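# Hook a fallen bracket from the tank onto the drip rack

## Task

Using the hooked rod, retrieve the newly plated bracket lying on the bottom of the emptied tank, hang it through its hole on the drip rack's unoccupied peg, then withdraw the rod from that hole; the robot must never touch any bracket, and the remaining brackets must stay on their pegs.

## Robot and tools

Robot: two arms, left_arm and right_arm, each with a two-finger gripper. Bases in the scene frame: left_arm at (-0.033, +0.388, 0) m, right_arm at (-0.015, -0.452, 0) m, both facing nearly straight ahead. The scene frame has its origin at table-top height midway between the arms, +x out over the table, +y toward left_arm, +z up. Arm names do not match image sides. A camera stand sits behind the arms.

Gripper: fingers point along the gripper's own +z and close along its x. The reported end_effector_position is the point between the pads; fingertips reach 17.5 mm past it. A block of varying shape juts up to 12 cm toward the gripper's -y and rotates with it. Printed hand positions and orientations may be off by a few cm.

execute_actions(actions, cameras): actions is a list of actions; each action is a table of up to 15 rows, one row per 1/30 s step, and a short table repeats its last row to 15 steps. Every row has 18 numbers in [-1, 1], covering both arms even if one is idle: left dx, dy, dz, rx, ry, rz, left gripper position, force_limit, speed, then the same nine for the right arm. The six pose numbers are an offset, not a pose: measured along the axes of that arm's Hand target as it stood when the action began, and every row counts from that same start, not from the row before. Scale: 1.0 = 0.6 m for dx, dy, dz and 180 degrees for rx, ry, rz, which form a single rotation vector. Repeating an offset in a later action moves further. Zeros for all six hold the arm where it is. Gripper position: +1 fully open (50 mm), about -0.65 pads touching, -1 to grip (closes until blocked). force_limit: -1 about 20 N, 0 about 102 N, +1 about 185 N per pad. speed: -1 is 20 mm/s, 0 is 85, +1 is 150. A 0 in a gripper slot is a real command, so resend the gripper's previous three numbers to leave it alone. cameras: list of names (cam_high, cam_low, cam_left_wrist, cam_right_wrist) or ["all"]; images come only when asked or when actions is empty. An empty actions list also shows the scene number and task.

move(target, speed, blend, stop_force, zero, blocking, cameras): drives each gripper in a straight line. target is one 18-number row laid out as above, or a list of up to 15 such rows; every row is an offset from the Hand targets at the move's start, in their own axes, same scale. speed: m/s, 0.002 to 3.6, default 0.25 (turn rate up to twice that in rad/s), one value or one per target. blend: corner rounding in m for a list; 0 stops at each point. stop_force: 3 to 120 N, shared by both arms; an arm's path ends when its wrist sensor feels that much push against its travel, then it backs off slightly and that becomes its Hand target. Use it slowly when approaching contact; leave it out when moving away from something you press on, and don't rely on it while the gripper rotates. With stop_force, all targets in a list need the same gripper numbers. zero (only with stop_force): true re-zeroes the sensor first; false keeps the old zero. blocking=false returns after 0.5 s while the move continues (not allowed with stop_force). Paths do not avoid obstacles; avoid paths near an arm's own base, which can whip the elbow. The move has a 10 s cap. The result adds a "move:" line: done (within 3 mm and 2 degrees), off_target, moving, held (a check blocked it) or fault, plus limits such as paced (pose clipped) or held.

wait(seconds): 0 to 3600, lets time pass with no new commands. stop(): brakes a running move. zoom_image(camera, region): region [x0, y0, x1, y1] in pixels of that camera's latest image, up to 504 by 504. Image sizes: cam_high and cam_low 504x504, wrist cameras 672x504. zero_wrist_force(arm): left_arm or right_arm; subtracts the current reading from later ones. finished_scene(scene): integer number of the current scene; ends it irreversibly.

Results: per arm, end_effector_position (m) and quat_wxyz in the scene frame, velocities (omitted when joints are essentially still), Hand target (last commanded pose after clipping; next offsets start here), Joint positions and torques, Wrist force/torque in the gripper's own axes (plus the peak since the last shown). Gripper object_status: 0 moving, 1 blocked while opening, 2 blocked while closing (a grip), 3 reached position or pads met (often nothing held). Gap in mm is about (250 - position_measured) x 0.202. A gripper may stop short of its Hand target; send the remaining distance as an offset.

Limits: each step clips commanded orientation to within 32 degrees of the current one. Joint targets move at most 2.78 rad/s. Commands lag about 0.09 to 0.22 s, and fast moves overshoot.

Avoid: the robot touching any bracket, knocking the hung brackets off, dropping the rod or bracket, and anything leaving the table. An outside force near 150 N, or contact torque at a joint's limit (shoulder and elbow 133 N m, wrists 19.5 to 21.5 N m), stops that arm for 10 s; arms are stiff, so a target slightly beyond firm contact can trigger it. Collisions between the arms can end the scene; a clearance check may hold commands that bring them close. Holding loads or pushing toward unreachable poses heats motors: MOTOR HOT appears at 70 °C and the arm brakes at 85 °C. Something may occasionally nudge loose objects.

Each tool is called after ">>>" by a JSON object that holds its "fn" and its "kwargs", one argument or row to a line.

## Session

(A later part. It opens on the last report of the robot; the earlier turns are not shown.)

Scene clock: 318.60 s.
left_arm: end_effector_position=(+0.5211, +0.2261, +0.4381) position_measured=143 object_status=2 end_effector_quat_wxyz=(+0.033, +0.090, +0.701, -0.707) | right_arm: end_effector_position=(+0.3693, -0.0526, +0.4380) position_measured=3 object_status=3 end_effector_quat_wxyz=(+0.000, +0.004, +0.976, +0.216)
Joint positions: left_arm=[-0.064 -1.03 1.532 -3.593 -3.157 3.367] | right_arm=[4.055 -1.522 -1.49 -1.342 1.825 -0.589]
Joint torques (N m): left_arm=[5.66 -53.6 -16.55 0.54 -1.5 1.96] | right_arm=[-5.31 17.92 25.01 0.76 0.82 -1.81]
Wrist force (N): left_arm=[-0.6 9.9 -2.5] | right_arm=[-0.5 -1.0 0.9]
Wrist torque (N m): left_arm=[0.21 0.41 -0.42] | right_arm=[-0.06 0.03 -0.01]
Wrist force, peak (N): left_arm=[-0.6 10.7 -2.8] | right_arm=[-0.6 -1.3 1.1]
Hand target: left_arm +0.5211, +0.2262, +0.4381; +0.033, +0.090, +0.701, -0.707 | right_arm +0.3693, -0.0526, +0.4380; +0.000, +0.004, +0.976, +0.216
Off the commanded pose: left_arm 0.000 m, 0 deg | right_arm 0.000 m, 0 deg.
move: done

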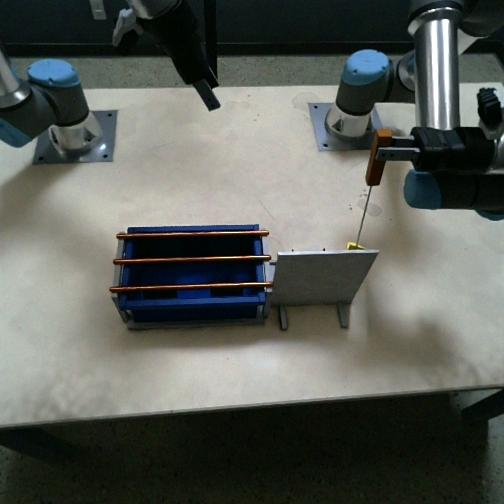

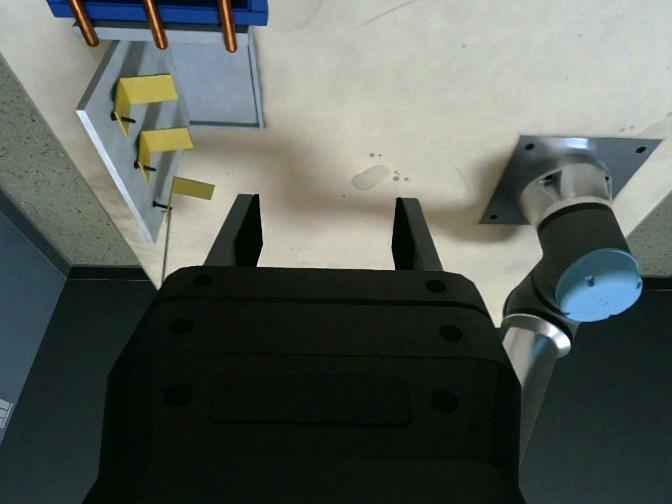

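>>> {"fn": "move", "kwargs": {
  "target": [
    [-0.0006,0,-0.009,0,0,0,-1,-0.6,-0.6,0,0,0,0,0,0,1,1,1],
    [-0.0040,0.0,-0.009,0,0,0,-1,-0.6,-0.6,0,0,0,0,0,0,1,1,1],
    [-0.0040,0.0,-0.003,0,0,0,-1,-0.6,-0.6,0,0,0,0,0,0,1,1,1],
    [-0.0070,-0.0005,-0.009,0,0,0,-1,-0.6,-0.6,0,0,0,0,0,0,1,1,1],
    [-0.0070,-0.0005,-0.003,0,0,0,-1,-0.6,-0.6,0,0,0,0,0,0,1,1,1]
  ],
  "speed": 0.02,
  "cameras": ["cam_high","cam_right_wrist"]
}}

>>> {"fn": "zoom_image", "kwargs": {
  "camera": "cam_high",
  "region": [340, 230, 370, 260]
}}

>>> {"fn": "zoom_image", "kwargs": {
  "camera": "cam_right_wrist",
  "region": [150, 180, 190, 220]
}}

Scene clock: 326.57 s.
left_arm: end_effector_position=(+0.5253, +0.2276, +0.4391) position_measured=143 object_status=2 end_effector_quat_wxyz=(+0.033, +0.090, +0.701, -0.707) | right_arm: end_effector_position=(+0.3693, -0.0526, +0.4380) position_measured=3 object_status=3 end_effector_quat_wxyz=(+0.000, +0.004, +0.976, +0.216)
Joint positions: left_arm=[-0.061 -1.023 1.518 -3.579 -3.16 3.374] | right_arm=[4.055 -1.522 -1.49 -1.342 1.825 -0.589]
Joint torques (N m): left_arm=[5.28 -70.91 -25.26 0.48 -1.95 4.18] | right_arm=[-5.12 18.35 24.18 0.79 1 -1.58]
Wrist force (N): left_arm=[5.1 34.7 -2.0] | right_arm=[-0.7 -0.9 0.9]
Wrist torque (N m): left_arm=[0.55 0.30 -1.35] | right_arm=[-0.04 0.06 -0.01]
Wrist force, peak (N): left_arm=[4.9 34.9 -1.8] | right_arm=[-0.7 -1.1 1.3]
Hand target: left_arm +0.5253, +0.2276, +0.4391; +0.033, +0.090, +0.701, -0.707 | right_arm +0.3693, -0.0526, +0.4380; +0.000, +0.004, +0.976, +0.216
Off the commanded pose: left_arm 0.000 m, 0 deg | right_arm 0.000 m, 0 deg.
move: done

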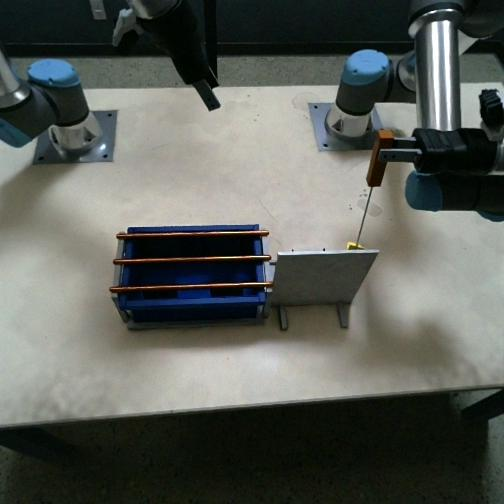

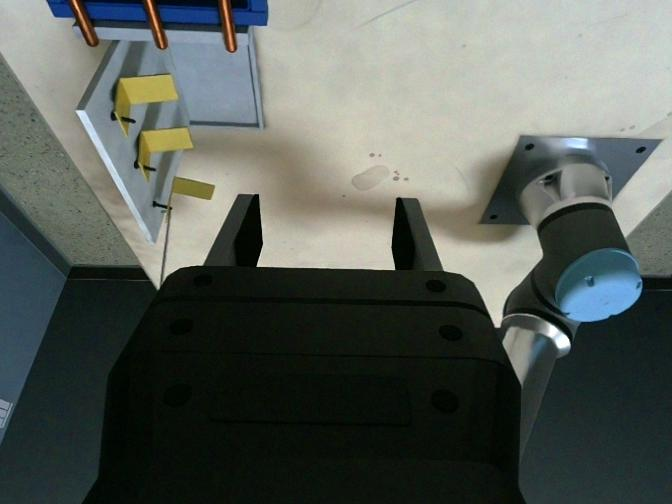

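Scaled by 16.800 from the camera's image (finer frame: 720x720).

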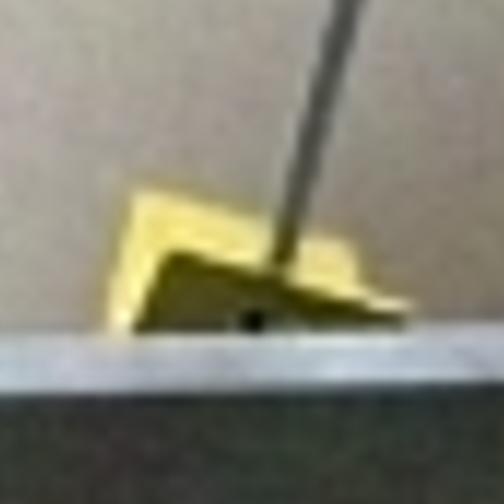

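Scaled by 12.600 from the camera's image (finer frame: 960x720).

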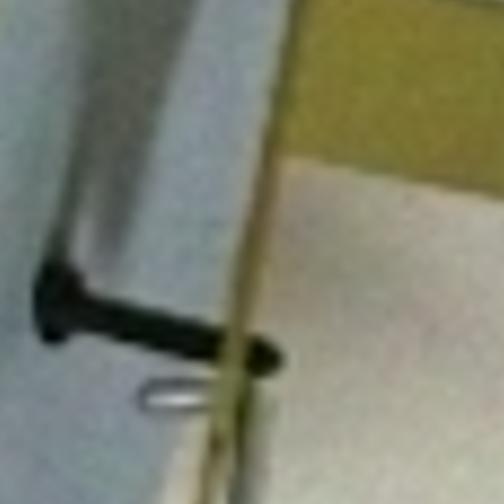

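>>> {"fn": "move", "kwargs": {
  "target": [0.0085,0.0009,-0.0182,0,0,0,-1,-0.6,-0.6,0,0,0,0,0,0,1,1,1],
  "speed": 0.03,
  "cameras": ["cam_right_wrist"]
}}

>>> {"fn": "zoom_image", "kwargs": {
  "camera": "cam_right_wrist",
  "region": [150, 180, 190, 220]
}}

Scene clock: 332.47 s.
left_arm: end_effector_position=(+0.5212, +0.2390, +0.4377) position_measured=143 object_status=2 end_effector_quat_wxyz=(+0.033, +0.090, +0.701, -0.707) | right_arm: end_effector_position=(+0.3693, -0.0526, +0.4380) position_measured=3 object_status=3 end_effector_quat_wxyz=(+0.000, +0.004, +0.976, +0.216)
Joint positions: left_arm=[-0.042 -1.023 1.521 -3.599 -3.179 3.358] | right_arm=[4.055 -1.522 -1.49 -1.342 1.825 -0.589]
Joint torques (N m): left_arm=[-5.58 -28.34 -22.78 -0.29 2.71 0.64] | right_arm=[-5.38 17.8 22.69 0.86 1.05 -1.87]
Wrist force (N): left_arm=[-1.3 -7.8 2.9] | right_arm=[-0.6 -1.0 0.9]
Wrist torque (N m): left_arm=[1.34 0.37 -0.09] | right_arm=[-0.06 0.04 -0.01]
Wrist force, peak (N): left_arm=[4.8 35.3 -2.0] | right_arm=[-0.8 -1.2 1.1]
Hand target: left_arm +0.5213, +0.2389, +0.4377; +0.033, +0.090, +0.701, -0.707 | right_arm +0.3693, -0.0526, +0.4380; +0.000, +0.004, +0.976, +0.216
Off the commanded pose: left_arm 0.000 m, 0 deg | right_arm 0.000 m, 0 deg.
move: done

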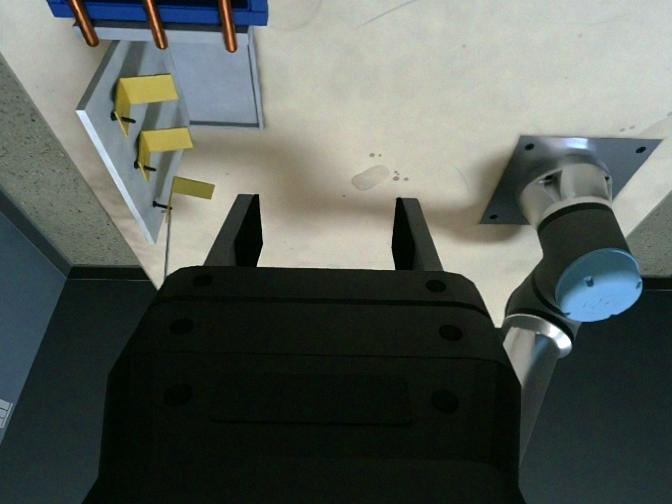

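Scaled by 12.600 from the camera's image (finer frame: 960x720).

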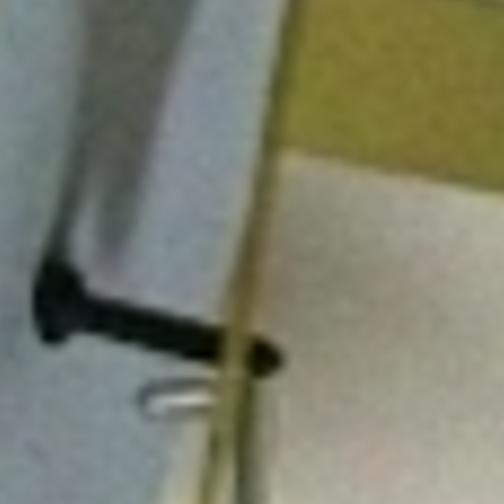

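>>> {"fn": "move", "kwargs": {
  "target": [
    [-0.0001,-0.0002,0.0056,0,0,0,-1,-0.6,-0.6,0,0,0,0,0,0,1,1,1],
    [0.0163,-0.0010,0.006,0,0,0,-1,-0.6,-0.6,0,0,0,0,0,0,1,1,1]
  ],
  "speed": 0.03,
  "cameras": ["cam_high","cam_right_wrist"]
}}

>>> {"fn": "zoom_image", "kwargs": {
  "camera": "cam_high",
  "region": [340, 230, 370, 260]
}}

>>> {"fn": "zoom_image", "kwargs": {
  "camera": "cam_right_wrist",
  "region": [150, 180, 190, 220]
}}

Scene clock: 335.13 s.
left_arm: end_effector_position=(+0.5112, +0.2361, +0.4365) position_measured=143 object_status=2 end_effector_quat_wxyz=(+0.033, +0.090, +0.701, -0.707) | right_arm: end_effector_position=(+0.3693, -0.0526, +0.4380) position_measured=3 object_status=3 end_effector_quat_wxyz=(+0.000, +0.004, +0.976, +0.216)
Joint positions: left_arm=[-0.047 -1.043 1.558 -3.616 -3.173 3.357] | right_arm=[4.055 -1.522 -1.49 -1.342 1.825 -0.589]
Joint torques (N m): left_arm=[4.18 -34.6 -25.05 1.48 -2.72 -3.55] | right_arm=[-4.79 18.33 24.1 0.58 1.05 -1.8]
Wrist force (N): left_arm=[-15.1 2.7 -1.2] | right_arm=[-0.8 -1.0 1.0]
Wrist torque (N m): left_arm=[0.57 0.48 1.72] | right_arm=[-0.06 0.07 -0.01]
Wrist force, peak (N): left_arm=[-8.7 -18.2 -1.5] | right_arm=[-0.6 -1.2 1.2]
Hand target: left_arm +0.5113, +0.2361, +0.4365; +0.033, +0.090, +0.701, -0.707 | right_arm +0.3693, -0.0526, +0.4380; +0.000, +0.004, +0.976, +0.216
Off the commanded pose: left_arm 0.000 m, 0 deg | right_arm 0.000 m, 0 deg.
move: done

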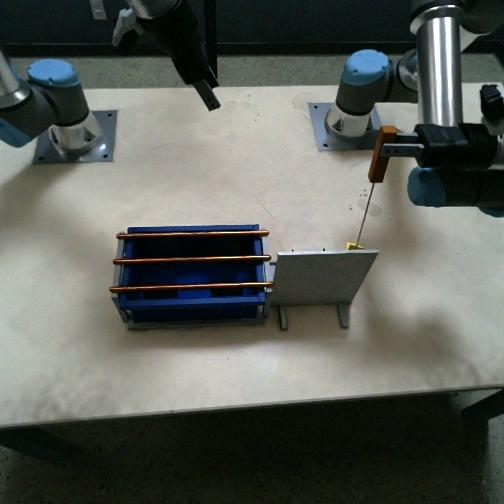

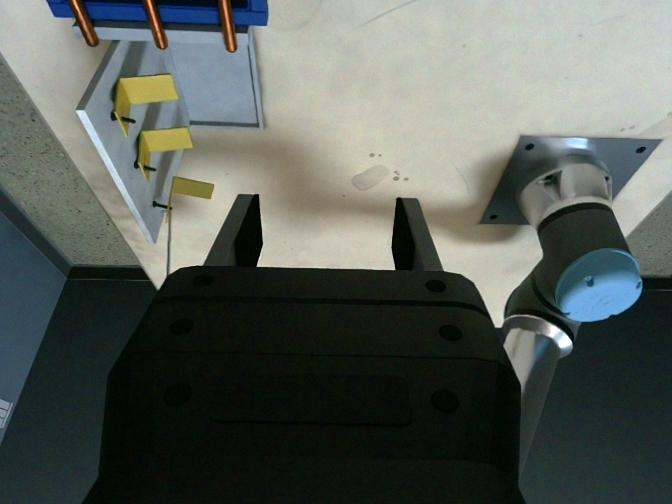

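Scaled by 16.800 from the camera's image (finer frame: 720x720).

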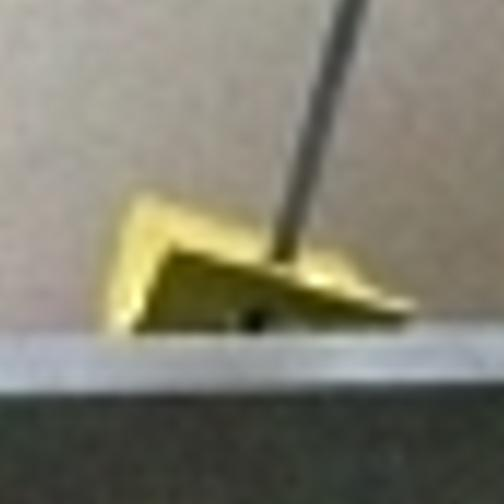

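Scaled by 12.600 from the camera's image (finer frame: 960x720).

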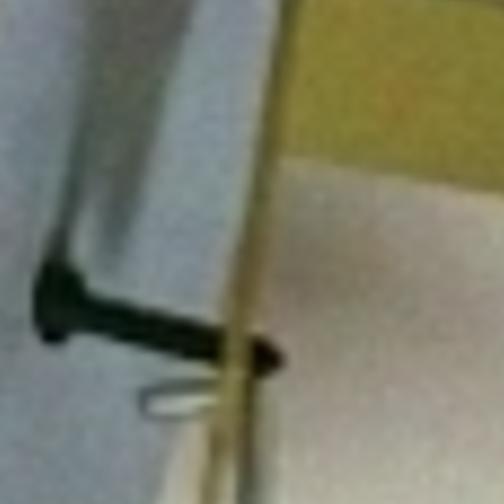

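>>> {"fn": "move", "kwargs": {
  "target": [
    [-0.0156,0.0024,0,0,0,0,-1,-0.6,-0.6,0,0,0,0,0,0,1,1,1],
    [-0.0314,0.0031,-0.0005,0,0,-0.0111,-1,-0.6,-0.6,0,0,0,0,0,0,1,1,1]
  ],
  "speed": 0.03,
  "cameras": ["cam_high","cam_right_wrist"]
}}

>>> {"fn": "zoom_image", "kwargs": {
  "camera": "cam_high",
  "region": [340, 230, 370, 260]
}}

>>> {"fn": "zoom_image", "kwargs": {
  "camera": "cam_right_wrist",
  "region": [150, 180, 190, 220]
}}

Scene clock: 342.37 s.
left_arm: end_effector_position=(+0.5301, +0.2349, +0.4380) position_measured=143 object_status=2 end_effector_quat_wxyz=(+0.021, +0.078, +0.702, -0.707) | right_arm: end_effector_position=(+0.3693, -0.0526, +0.4380) position_measured=3 object_status=3 end_effector_quat_wxyz=(+0.000, +0.004, +0.976, +0.216)
Joint positions: left_arm=[-0.048 -1.008 1.496 -3.579 -3.173 3.333] | right_arm=[4.055 -1.522 -1.49 -1.342 1.825 -0.589]
Joint torques (N m): left_arm=[-1.8 7.3 -5.18 0.57 5.12 -0.3] | right_arm=[-5.62 18.84 24.37 0.73 1.17 -1.77]
Wrist force (N): left_arm=[-0.7 -74.3 -0.1] | right_arm=[-0.7 -1.0 0.9]
Wrist torque (N m): left_arm=[0.04 0.39 -0.05] | right_arm=[-0.05 0.05 -0.01]
Wrist force, peak (N): left_arm=[-0.7 -74.3 -0.1] | right_arm=[-0.8 -1.3 1.0]
Hand target: left_arm +0.5301, +0.2349, +0.4380; +0.021, +0.078, +0.702, -0.707 | right_arm +0.3693, -0.0526, +0.4380; +0.000, +0.004, +0.976, +0.216
Off the commanded pose: left_arm 0.000 m, 0 deg | right_arm 0.000 m, 0 deg.
move: done

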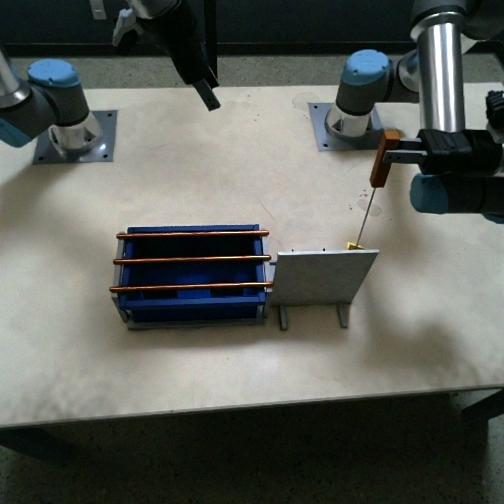

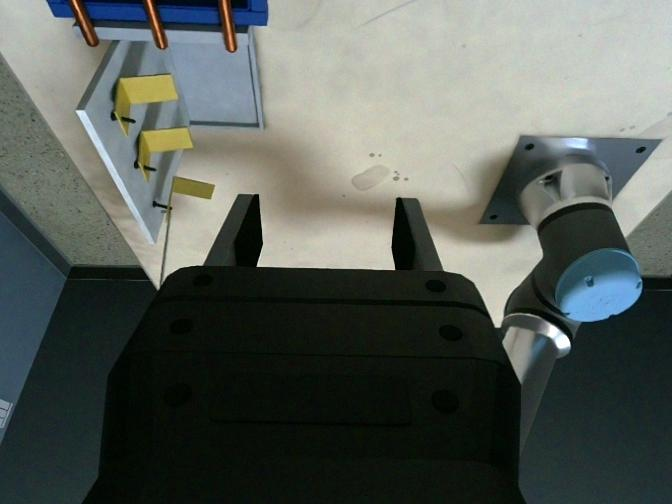

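Scaled by 16.800 from the camera's image (finer frame: 720x720).

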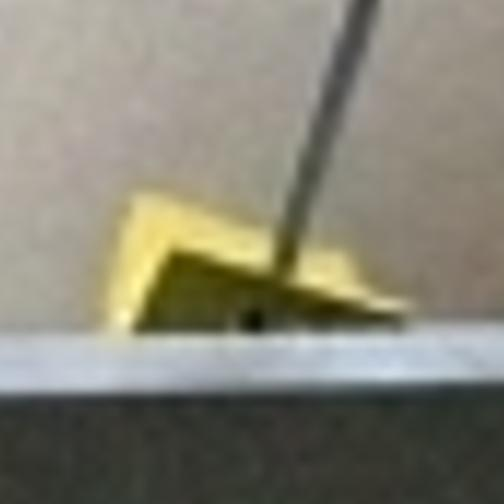

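Scaled by 12.600 from the camera's image (finer frame: 960x720).

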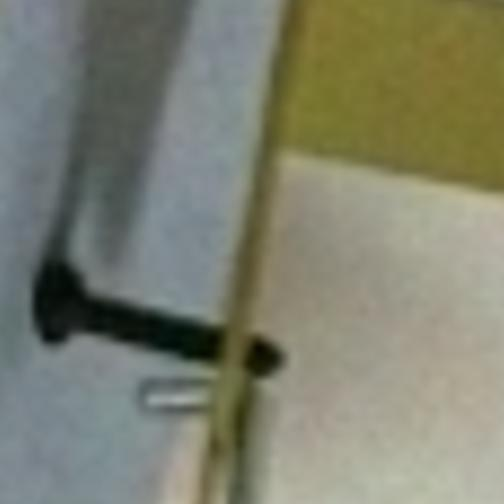

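>>> {"fn": "move", "kwargs": {
  "target": [0.0004,-0.0025,0,0,0,0,-1,-0.6,-0.6,0,0,0,0,0,0,1,1,1],
  "speed": 0.02,
  "cameras": ["cam_high","cam_right_wrist"]
}}

>>> {"fn": "zoom_image", "kwargs": {
  "camera": "cam_right_wrist",
  "region": [150, 180, 190, 220]
}}

Scene clock: 344.17 s.
left_arm: end_effector_position=(+0.5297, +0.2349, +0.4394) position_measured=143 object_status=2 end_effector_quat_wxyz=(+0.021, +0.078, +0.702, -0.707) end_effector_velocity=(+0.000, -0.001, +0.001) end_effector_angular_velocity=(+0.000, -0.003, -0.001) | right_arm: end_effector_position=(+0.3693, -0.0526, +0.4380) position_measured=3 object_status=3 end_effector_quat_wxyz=(+0.000, +0.004, +0.976, +0.216)
Joint positions: left_arm=[-0.048 -1.009 1.494 -3.581 -3.173 3.327] | right_arm=[4.055 -1.522 -1.49 -1.342 1.825 -0.589]
Joint velocities: left_arm=[-0.001 0.001 -0.005 -0.006 0 -0.007] | right_arm=[within noise]
Joint torques (N m): left_arm=[4.2 -40.91 -36.25 -1.39 1.25 -2.38] | right_arm=[-4.36 18.73 22.46 0.82 0.99 -1.31]
Wrist force (N): left_arm=[-0.2 13.4 -0.6] | right_arm=[-0.7 -1.2 1.1]
Wrist torque (N m): left_arm=[0.50 0.37 -0.05] | right_arm=[-0.08 0.06 -0.01]
Wrist force, peak (N): left_arm=[-0.3 -74.4 0.0] | right_arm=[-0.6 -1.2 1.1]
Hand target: left_arm +0.5297, +0.2349, +0.4394; +0.021, +0.078, +0.702, -0.707 | right_arm +0.3693, -0.0526, +0.4380; +0.000, +0.004, +0.976, +0.216
Off the commanded pose: left_arm 0.000 m, 0 deg | right_arm 0.000 m, 0 deg.
move: done

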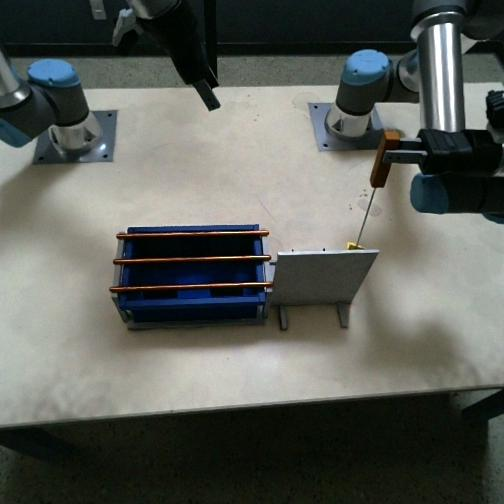

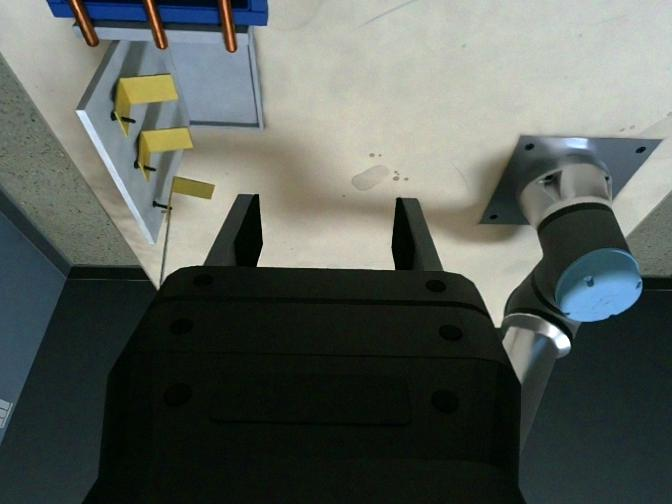

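Scaled by 12.600 from the camera's image (finer frame: 960x720).

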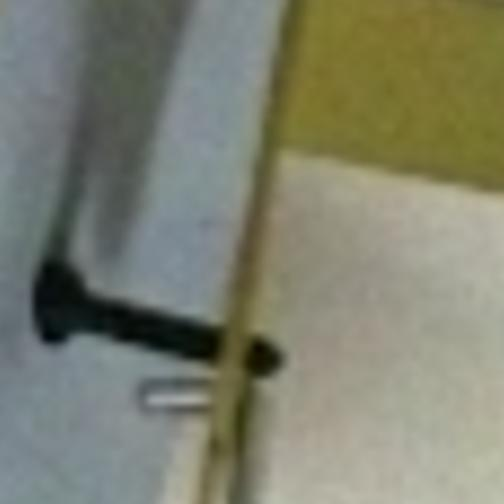

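>>> {"fn": "move", "kwargs": {
  "target": [-0.013,0.002,0,0,0,0,-1,-0.6,-0.6,0,0,0,0,0,0,1,1,1],
  "speed": 0.03,
  "stop_force": 25,
  "cameras": ["cam_high","cam_right_wrist"]
}}

>>> {"fn": "zoom_image", "kwargs": {
  "camera": "cam_right_wrist",
  "region": [150, 180, 190, 220]
}}

Scene clock: 347.47 s.
left_arm: end_effector_position=(+0.5375, +0.2343, +0.4394) position_measured=143 object_status=2 end_effector_quat_wxyz=(+0.021, +0.078, +0.702, -0.707) | right_arm: end_effector_position=(+0.3693, -0.0526, +0.4380) position_measured=3 object_status=3 end_effector_quat_wxyz=(+0.000, +0.004, +0.976, +0.216)
Joint positions: left_arm=[-0.048 -0.992 1.466 -3.573 -3.173 3.324] | right_arm=[4.055 -1.522 -1.49 -1.342 1.825 -0.589]
Joint torques (N m): left_arm=[-5.53 -42.34 -36.88 -2.65 2.53 -1.33] | right_arm=[-3.05 19.54 24.14 0.66 0.93 -1.78]
Wrist force (N): left_arm=[3.2 13.9 0.7] | right_arm=[-0.5 -1.1 0.9]
Wrist torque (N m): left_arm=[0.80 0.35 -0.79] | right_arm=[-0.08 0.03 -0.01]
Wrist force, peak (N): left_arm=[0.5 18.3 -0.6] | right_arm=[-0.5 -1.3 1.1]
Hand target: left_arm +0.5375, +0.2343, +0.4394; +0.021, +0.078, +0.702, -0.707 | right_arm +0.3693, -0.0526, +0.4380; +0.000, +0.004, +0.976, +0.216
Off the commanded pose: left_arm 0.000 m, 0 deg | right_arm 0.000 m, 0 deg.
move: done

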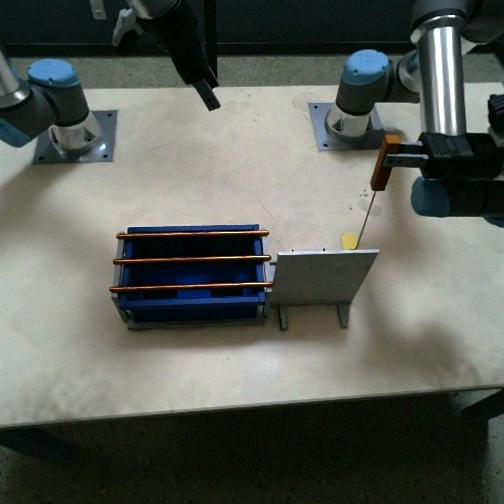

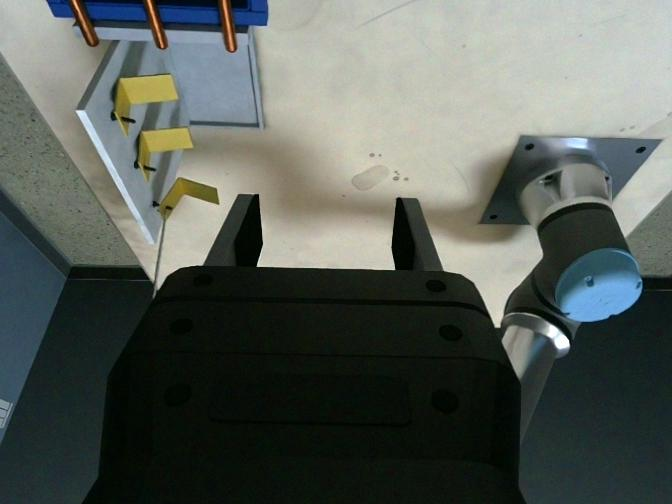

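Scaled by 12.600 from the camera's image (finer frame: 960x720).

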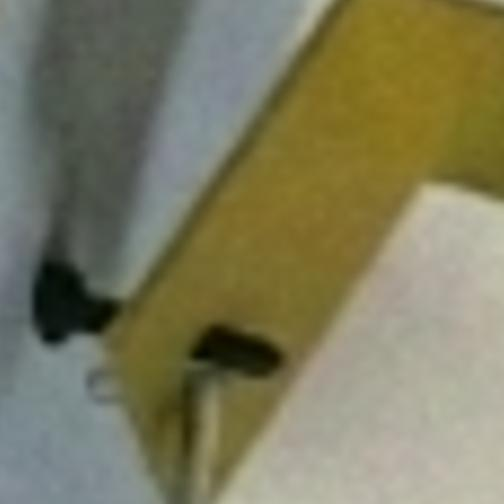

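>>> {"fn": "move", "kwargs": {
  "target": [
    [-0.0001,0.0004,0,0,0,0,-1,-0.6,-0.6,0,0,0,0,0,0,1,1,1],
    [0.0195,-0.003,0,0,0,0,-1,-0.6,-0.6,0,0,0,0,0,0,1,1,1]
  ],
  "speed": 0.03,
  "cameras": ["cam_high","cam_right_wrist"]
}}

>>> {"fn": "zoom_image", "kwargs": {
  "camera": "cam_right_wrist",
  "region": [150, 180, 190, 220]
}}

Scene clock: 349.47 s.
left_arm: end_effector_position=(+0.5257, +0.2352, +0.4394) position_measured=143 object_status=2 end_effector_quat_wxyz=(+0.021, +0.078, +0.702, -0.707) end_effector_velocity=(+0.002, +0.001, +0.000) end_effector_angular_velocity=(+0.000, -0.001, +0.001) | right_arm: end_effector_position=(+0.3693, -0.0526, +0.4380) position_measured=3 object_status=3 end_effector_quat_wxyz=(+0.000, +0.004, +0.976, +0.216)
Joint positions: left_arm=[-0.048 -1.016 1.506 -3.591 -3.173 3.322] | right_arm=[4.055 -1.522 -1.49 -1.342 1.825 -0.589]
Joint velocities: left_arm=[0.001 0.003 -0.005 0.004 -0.001 0.002] | right_arm=[within noise]
Joint torques (N m): left_arm=[4.71 -66.73 -48.67 1.33 -5.9 1.56] | right_arm=[-3.79 20.04 22.9 0.74 1.18 -1.96]
Wrist force (N): left_arm=[-5.5 60.3 0.7] | right_arm=[-0.6 -1.0 1.0]
Wrist torque (N m): left_arm=[1.03 0.29 0.75] | right_arm=[-0.04 0.05 -0.01]
Wrist force, peak (N): left_arm=[-5.5 60.3 0.7] | right_arm=[-0.6 -1.3 1.0]
Hand target: left_arm +0.5257, +0.2352, +0.4395; +0.021, +0.078, +0.702, -0.707 | right_arm +0.3693, -0.0526, +0.4380; +0.000, +0.004, +0.976, +0.216
Off the commanded pose: left_arm 0.000 m, 0 deg | right_arm 0.000 m, 0 deg.
move: done

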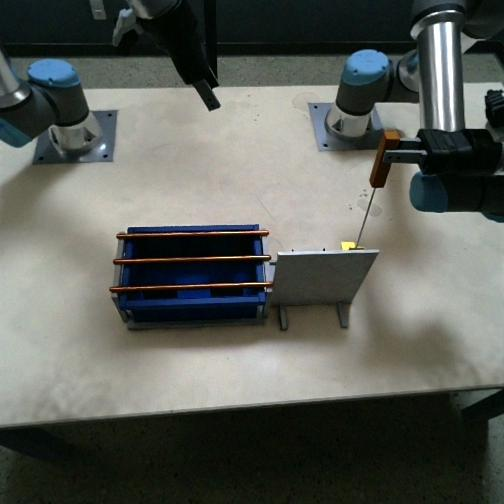

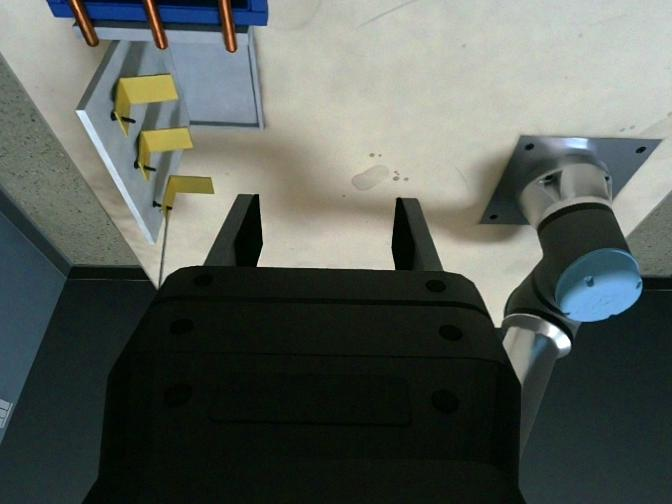

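Scaled by 12.600 from the camera's image (finer frame: 960x720).

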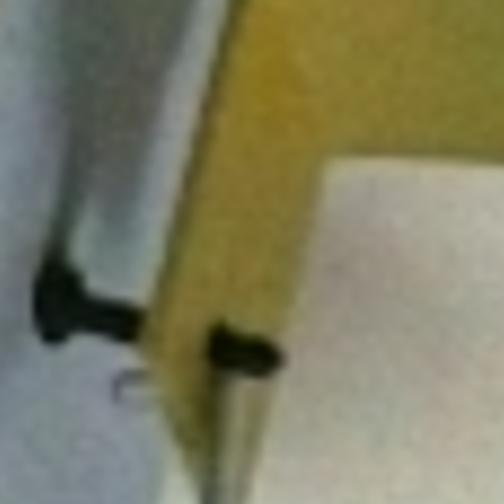

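>>> {"fn": "move", "kwargs": {
  "target": [
    [-0.0078,0.003,0,0,0,0,-1,-0.6,-0.6,0,0,0,0,0,0,1,1,1]
  ],
  "speed": 0.02
}}

>>> {"fn": "move", "kwargs": {
  "target": [0.0147,-0.0009,0.0003,0,0,0,-1,-0.6,-0.6,0,0,0,0,0,0,1,1,1],
  "speed": 0.03,
  "cameras": ["cam_right_wrist"]
}}

>>> {"fn": "zoom_image", "kwargs": {
  "camera": "cam_right_wrist",
  "region": [150, 180, 190, 220]
}}

Scene clock: 351.57 s.
left_arm: end_effector_position=(+0.5307, +0.2349, +0.4385) position_measured=143 object_status=2 end_effector_quat_wxyz=(+0.021, +0.078, +0.702, -0.707) end_effector_velocity=(-0.001, +0.000, -0.001) end_effector_angular_velocity=(+0.000, +0.001, -0.001) | right_arm: end_effector_position=(+0.3693, -0.0526, +0.4380) position_measured=3 object_status=3 end_effector_quat_wxyz=(+0.000, +0.004, +0.976, +0.216)
Joint positions: left_arm=[-0.048 -1.005 1.49 -3.585 -3.173 3.324] | right_arm=[4.055 -1.522 -1.49 -1.342 1.825 -0.589]
Joint velocities: left_arm=[0.001 -0.001 0.005 -0.003 -0.002 0] | right_arm=[within noise]
Joint torques (N m): left_arm=[-7.18 -43.77 -7.72 -1.45 1.7 -0.95] | right_arm=[-3.12 20.12 22.57 0.73 0.94 -1.72]
Wrist force (N): left_arm=[-3.1 -13.5 0.1] | right_arm=[-0.6 -0.9 1.0]
Wrist torque (N m): left_arm=[0.54 0.32 0.55] | right_arm=[-0.04 0.05 -0.01]
Wrist force, peak (N): left_arm=[-4.8 66.4 0.4] | right_arm=[-0.7 -1.2 1.1]
Hand target: left_arm +0.5306, +0.2348, +0.4384; +0.021, +0.078, +0.702, -0.707 | right_arm +0.3693, -0.0526, +0.4380; +0.000, +0.004, +0.976, +0.216
Off the commanded pose: left_arm 0.000 m, 0 deg | right_arm 0.000 m, 0 deg.
move: done

Scene clock: 352.17 s.
left_arm: end_effector_position=(+0.5218, +0.2354, +0.4377) position_measured=143 object_status=2 end_effector_quat_wxyz=(+0.021, +0.078, +0.702, -0.707) | right_arm: end_effector_position=(+0.3693, -0.0526, +0.4380) position_measured=3 object_status=3 end_effector_quat_wxyz=(+0.000, +0.004, +0.976, +0.216)
Joint positions: left_arm=[-0.048 -1.023 1.522 -3.599 -3.173 3.323] | right_arm=[4.055 -1.522 -1.49 -1.342 1.825 -0.589]
Joint torques (N m): left_arm=[4.16 -28.51 -22.53 1.48 -3.09 -2.46] | right_arm=[-3.69 19.36 21.69 0.87 0.87 -1.66]
Wrist force (N): left_arm=[-14.3 -7.4 0.1] | right_arm=[-0.7 -0.9 1.0]
Wrist torque (N m): left_arm=[0.64 0.27 1.72] | right_arm=[-0.04 0.06 -0.02]
Wrist force, peak (N): left_arm=[-7.5 -23.8 0.4] | right_arm=[-0.7 -1.2 0.9]
Hand target: left_arm +0.5218, +0.2354, +0.4377; +0.021, +0.078, +0.702, -0.707 | right_arm +0.3693, -0.0526, +0.4380; +0.000, +0.004, +0.976, +0.216
Off the commanded pose: left_arm 0.000 m, 0 deg | right_arm 0.000 m, 0 deg.
move: done

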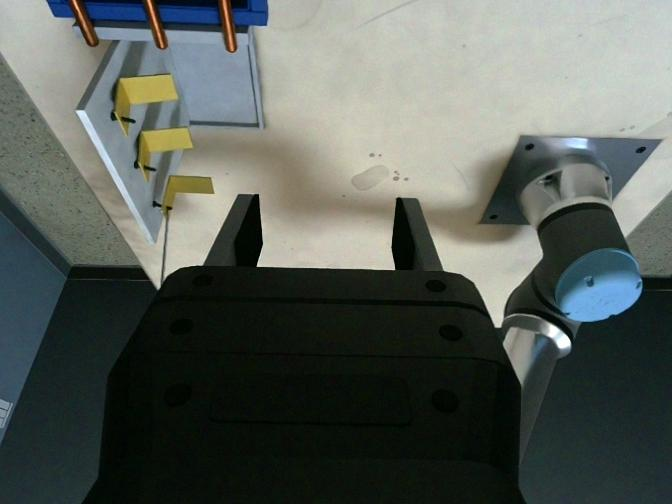

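Scaled by 12.600 from the camera's image (finer frame: 960x720).

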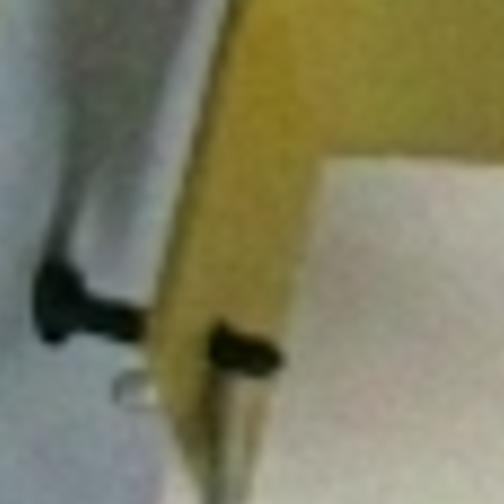

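>>> {"fn": "move", "kwargs": {
  "target": [
    [-0.0101,-0.0003,-0.0003,0,0,0,-1,-0.6,-0.6,0,0,0,0,0,0,1,1,1],
    [-0.0419,0.0008,-0.0014,0,0,-0.0222,-1,-0.6,-0.6,0,0,0,0,0,0,1,1,1]
  ],
  "speed": 0.03,
  "cameras": ["cam_right_wrist"]
}}

>>> {"fn": "zoom_image", "kwargs": {
  "camera": "cam_right_wrist",
  "region": [150, 180, 190, 220]
}}

Scene clock: 357.53 s.
left_arm: end_effector_position=(+0.5468, +0.2342, +0.4407) position_measured=143 object_status=2 end_effector_quat_wxyz=(-0.004, +0.053, +0.704, -0.708) | right_arm: end_effector_position=(+0.3693, -0.0526, +0.4380) position_measured=3 object_status=3 end_effector_quat_wxyz=(+0.000, +0.004, +0.976, +0.216)
Joint positions: left_arm=[-0.048 -0.977 1.436 -3.546 -3.173 3.267] | right_arm=[4.055 -1.522 -1.49 -1.342 1.825 -0.589]
Joint torques (N m): left_arm=[7.65 -43.9 -29.95 1.54 -1.41 1.74] | right_arm=[-3.85 20.81 23.02 0.75 0.89 -1.73]
Wrist force (N): left_arm=[0.1 11.1 1.0] | right_arm=[-0.5 -1.2 0.8]
Wrist torque (N m): left_arm=[0.84 0.32 -0.06] | right_arm=[-0.09 0.01 -0.01]
Wrist force, peak (N): left_arm=[-14.4 -7.5 0.5] | right_arm=[-0.7 -1.4 1.0]
Hand target: left_arm +0.5468, +0.2342, +0.4407; -0.004, +0.053, +0.705, -0.708 | right_arm +0.3693, -0.0526, +0.4380; +0.000, +0.004, +0.976, +0.216
Off the commanded pose: left_arm 0.000 m, 0 deg | right_arm 0.000 m, 0 deg.
move: done

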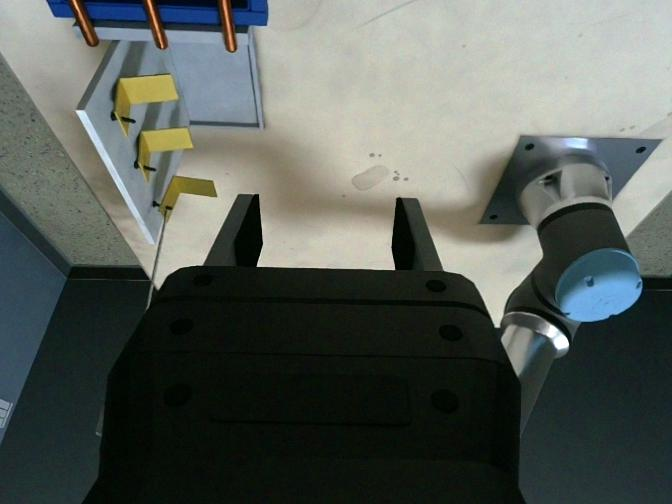

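Scaled by 12.600 from the camera's image (finer frame: 960x720).

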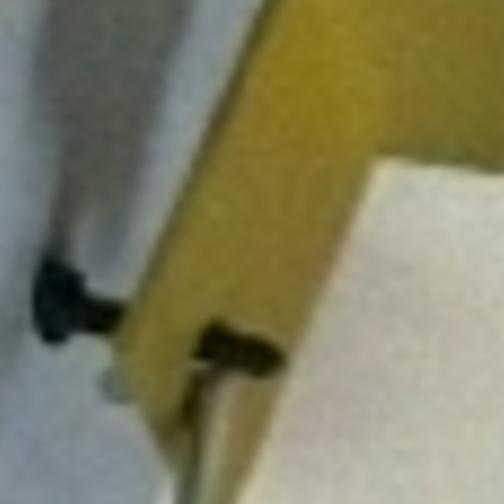

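>>> {"fn": "move", "kwargs": {
  "target": [0.0166,-0.0008,0.0005,0,0,0,-1,-0.6,-0.6,0,0,0,0,0,0,1,1,1],
  "speed": 0.03,
  "cameras": ["cam_right_wrist"]
}}

>>> {"fn": "zoom_image", "kwargs": {
  "camera": "cam_right_wrist",
  "region": [150, 180, 190, 220]
}}

Scene clock: 359.50 s.
left_arm: end_effector_position=(+0.5368, +0.2347, +0.4405) position_measured=143 object_status=2 end_effector_quat_wxyz=(-0.004, +0.053, +0.705, -0.708) | right_arm: end_effector_position=(+0.3693, -0.0526, +0.4380) position_measured=3 object_status=3 end_effector_quat_wxyz=(+0.000, +0.004, +0.976, +0.216)
Joint positions: left_arm=[-0.048 -0.996 1.469 -3.568 -3.173 3.259] | right_arm=[4.055 -1.522 -1.49 -1.342 1.825 -0.589]
Joint torques (N m): left_arm=[2.46 -50.39 -34.62 -1.43 -1.05 -4.14] | right_arm=[-3.57 21.91 23.25 0.84 0.83 -1.82]
Wrist force (N): left_arm=[-12.2 26.5 0.4] | right_arm=[-0.7 -1.1 0.9]
Wrist torque (N m): left_arm=[0.79 0.39 2.06] | right_arm=[-0.08 0.05 -0.01]
Wrist force, peak (N): left_arm=[-12.2 26.5 0.4] | right_arm=[-0.7 -1.3 0.9]
Hand target: left_arm +0.5368, +0.2347, +0.4405; -0.004, +0.053, +0.705, -0.708 | right_arm +0.3693, -0.0526, +0.4380; +0.000, +0.004, +0.976, +0.216
Off the commanded pose: left_arm 0.000 m, 0 deg | right_arm 0.000 m, 0 deg.
move: done

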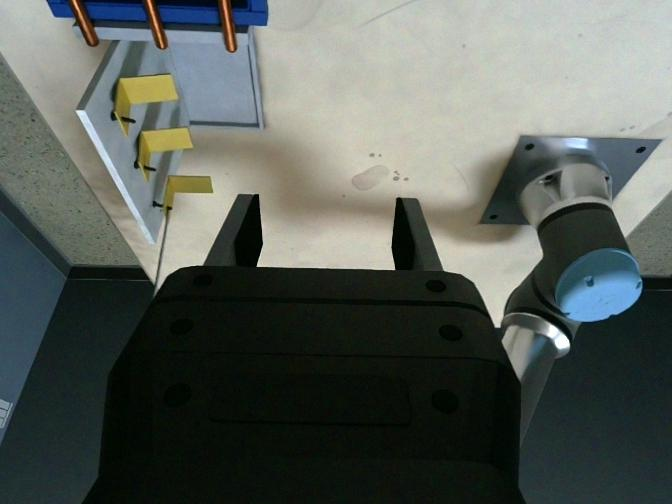

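Scaled by 12.600 from the camera's image (finer frame: 960x720).

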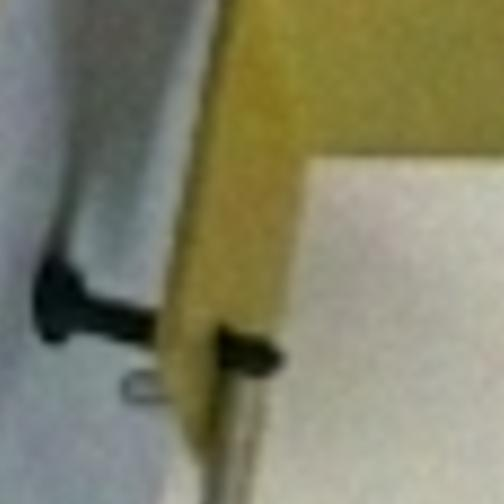

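>>> {"fn": "move", "kwargs": {
  "target": [
    [-0.0166,0.0012,-0.0005,0,0,0,-1,-0.6,-0.6,0,0,0,0,0,0,1,1,1],
    [-0.0168,0.0012,-0.0105,0,0,0,-1,-0.6,-0.6,0,0,0,0,0,0,1,1,1]
  ],
  "speed": 0.03,
  "cameras": ["cam_right_wrist"]
}}

>>> {"fn": "zoom_image", "kwargs": {
  "camera": "cam_right_wrist",
  "region": [150, 180, 190, 220]
}}

>>> {"fn": "move", "kwargs": {
  "target": [0.0006,0.0083,0,0,0,0,-1,-0.6,-0.6,0,0,0,0,0,0,1,1,1],
  "speed": 0.01,
  "stop_force": 25,
  "cameras": ["cam_high","cam_right_wrist"]
}}

>>> {"fn": "zoom_image", "kwargs": {
  "camera": "cam_right_wrist",
  "region": [150, 180, 190, 220]
}}

Scene clock: 363.67 s.
left_arm: end_effector_position=(+0.5474, +0.2402, +0.4405) position_measured=143 object_status=2 end_effector_quat_wxyz=(-0.004, +0.053, +0.705, -0.708) | right_arm: end_effector_position=(+0.3693, -0.0526, +0.4380) position_measured=3 object_status=3 end_effector_quat_wxyz=(+0.000, +0.004, +0.976, +0.216)
Joint positions: left_arm=[-0.038 -0.969 1.424 -3.56 -3.183 3.248] | right_arm=[4.055 -1.522 -1.49 -1.342 1.825 -0.589]
Joint torques (N m): left_arm=[-5.36 -44.67 -31.37 0.69 1.52 0.41] | right_arm=[-2.64 21.14 21.05 1.12 0.89 -2]
Wrist force (N): left_arm=[-0.2 13.0 3.3] | right_arm=[-0.5 -1.0 1.2]
Wrist torque (N m): left_arm=[1.45 0.38 -0.07] | right_arm=[-0.05 0.02 -0.01]
Wrist force, peak (N): left_arm=[-12.2 27.2 0.1] | right_arm=[-0.8 -1.4 0.9]
Hand target: left_arm +0.5474, +0.2402, +0.4405; -0.004, +0.053, +0.705, -0.708 | right_arm +0.3693, -0.0526, +0.4380; +0.000, +0.004, +0.976, +0.216
Off the commanded pose: left_arm 0.000 m, 0 deg | right_arm 0.000 m, 0 deg.
move: done

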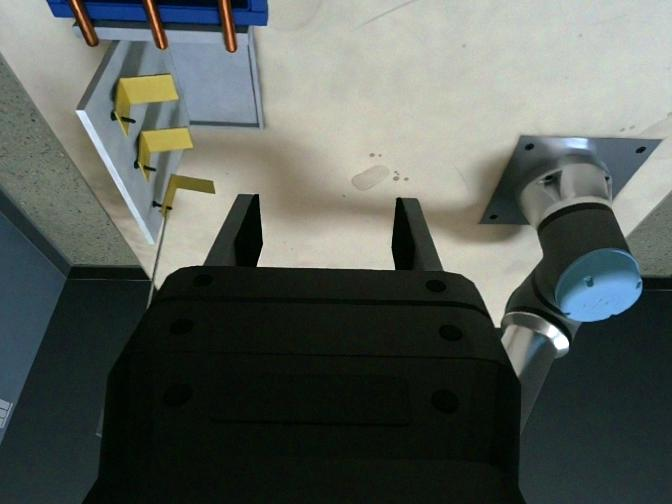

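Scaled by 12.600 from the camera's image (finer frame: 960x720).

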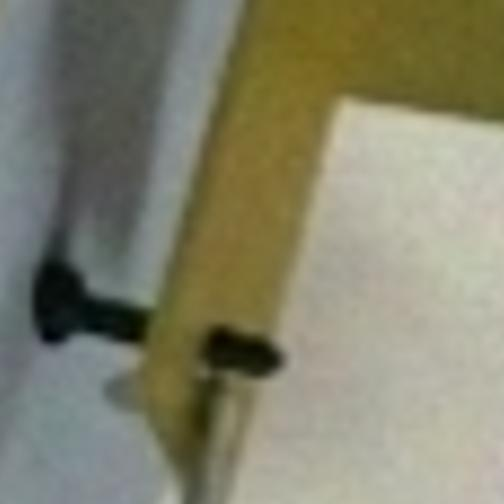

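Scene clock: 365.00 s.
left_arm: end_effector_position=(+0.5474, +0.2402, +0.4355) position_measured=143 object_status=2 end_effector_quat_wxyz=(-0.004, +0.053, +0.705, -0.708) | right_arm: end_effector_position=(+0.3693, -0.0526, +0.4380) position_measured=3 object_status=3 end_effector_quat_wxyz=(+0.000, +0.004, +0.976, +0.216)
Joint positions: left_arm=[-0.038 -0.962 1.427 -3.575 -3.183 3.244] | right_arm=[4.055 -1.522 -1.49 -1.342 1.825 -0.589]
Joint torques (N m): left_arm=[-7.29 -38.71 -32.13 -1.78 1.44 -1.89] | right_arm=[-3.1 20.15 21.66 0.78 1.04 -1.85]
Wrist force (N): left_arm=[-1.4 6.5 0.5] | right_arm=[-0.7 -0.9 0.8]
Wrist torque (N m): left_arm=[0.71 0.33 0.27] | right_arm=[-0.04 0.05 -0.01]
Wrist force, peak (N): left_arm=[0.0 12.6 3.6] | right_arm=[-0.7 -1.2 1.0]
Hand target: left_arm +0.5474, +0.2402, +0.4355; -0.004, +0.053, +0.705, -0.708 | right_arm +0.3693, -0.0526, +0.4380; +0.000, +0.004, +0.976, +0.216
Off the commanded pose: left_arm 0.000 m, 0 deg | right_arm 0.000 m, 0 deg.
move: done

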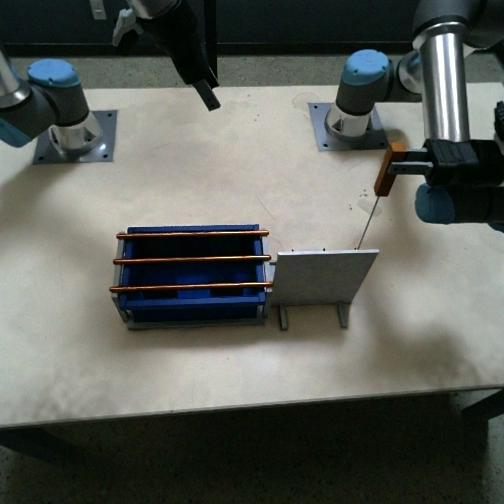

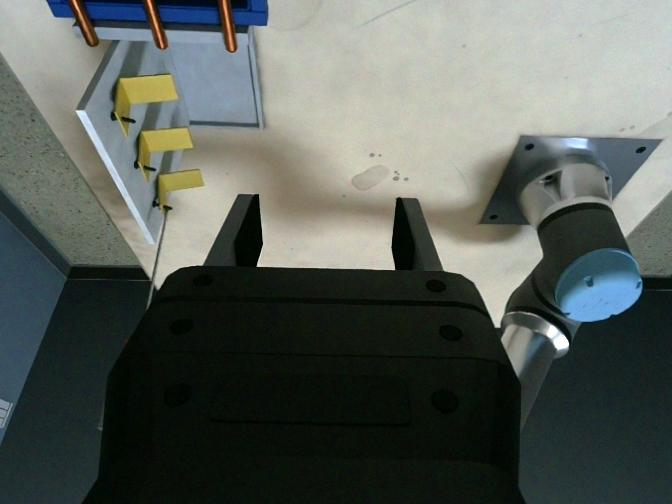

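Scaled by 12.600 from the camera's image (finer frame: 960x720).

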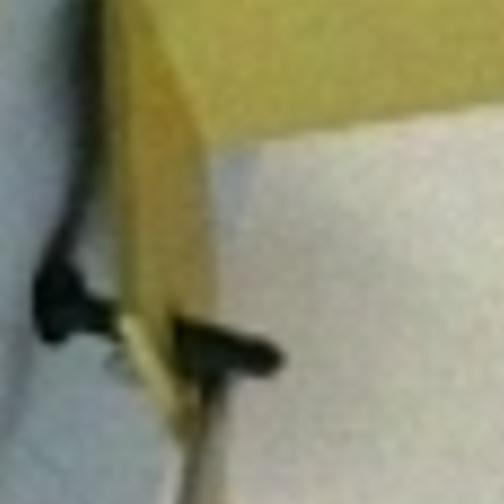

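>>> {"fn": "move", "kwargs": {
  "target": [0.02,0.001,0,0,0,0,-1,-0.6,-0.6,0,0,0,0,0,0,1,1,1],
  "speed": 0.03,
  "stop_force": 6,
  "cameras": ["cam_right_wrist"]
}}

>>> {"fn": "zoom_image", "kwargs": {
  "camera": "cam_right_wrist",
  "region": [150, 180, 190, 220]
}}

Scene clock: 367.63 s.
left_arm: end_effector_position=(+0.5355, +0.2411, +0.4340) position_measured=143 object_status=2 end_effector_quat_wxyz=(-0.004, +0.053, +0.705, -0.708) | right_arm: end_effector_position=(+0.3693, -0.0526, +0.4380) position_measured=3 object_status=3 end_effector_quat_wxyz=(+0.000, +0.004, +0.976, +0.216)
Joint positions: left_arm=[-0.037 -0.986 1.47 -3.596 -3.184 3.243] | right_arm=[4.055 -1.522 -1.49 -1.342 1.825 -0.589]
Joint torques (N m): left_arm=[5.51 -37.8 -25.83 1.57 1.29 1.57] | right_arm=[-1.52 20.12 21.93 0.73 0.86 -1.82]
Wrist force (N): left_arm=[-1.6 6.1 0.8] | right_arm=[-0.7 -1.1 0.9]
Wrist torque (N m): left_arm=[0.75 0.34 0.38] | right_arm=[-0.08 0.06 -0.01]
Wrist force, peak (N): left_arm=[-1.4 6.8 0.4] | right_arm=[-0.6 -1.2 1.2]
Hand target: left_arm +0.5355, +0.2411, +0.4340; -0.004, +0.053, +0.705, -0.708 | right_arm +0.3693, -0.0526, +0.4380; +0.000, +0.004, +0.976, +0.216
Off the commanded pose: left_arm 0.000 m, 0 deg | right_arm 0.000 m, 0 deg.
move: done

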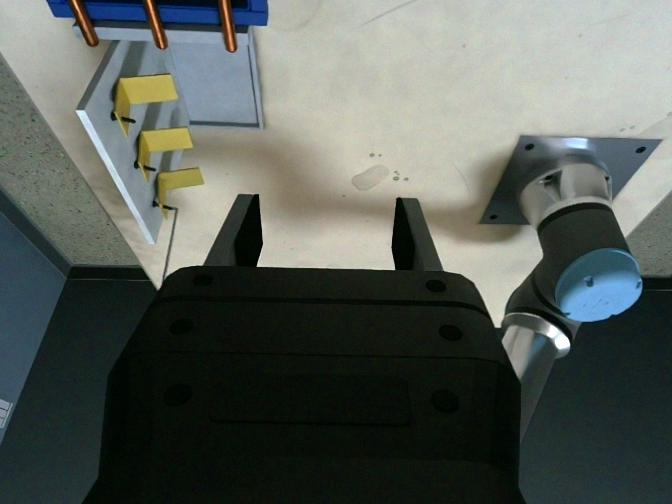

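Scaled by 12.600 from the camera's image (finer frame: 960x720).

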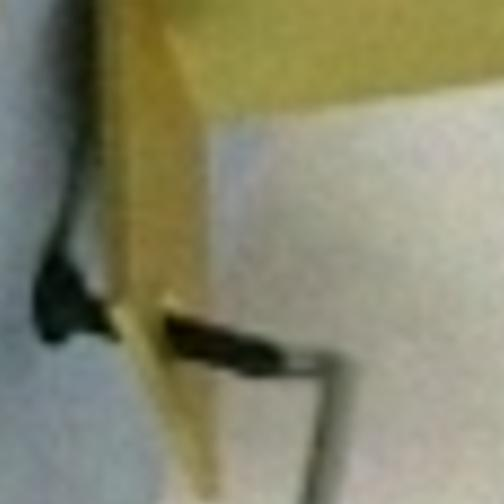

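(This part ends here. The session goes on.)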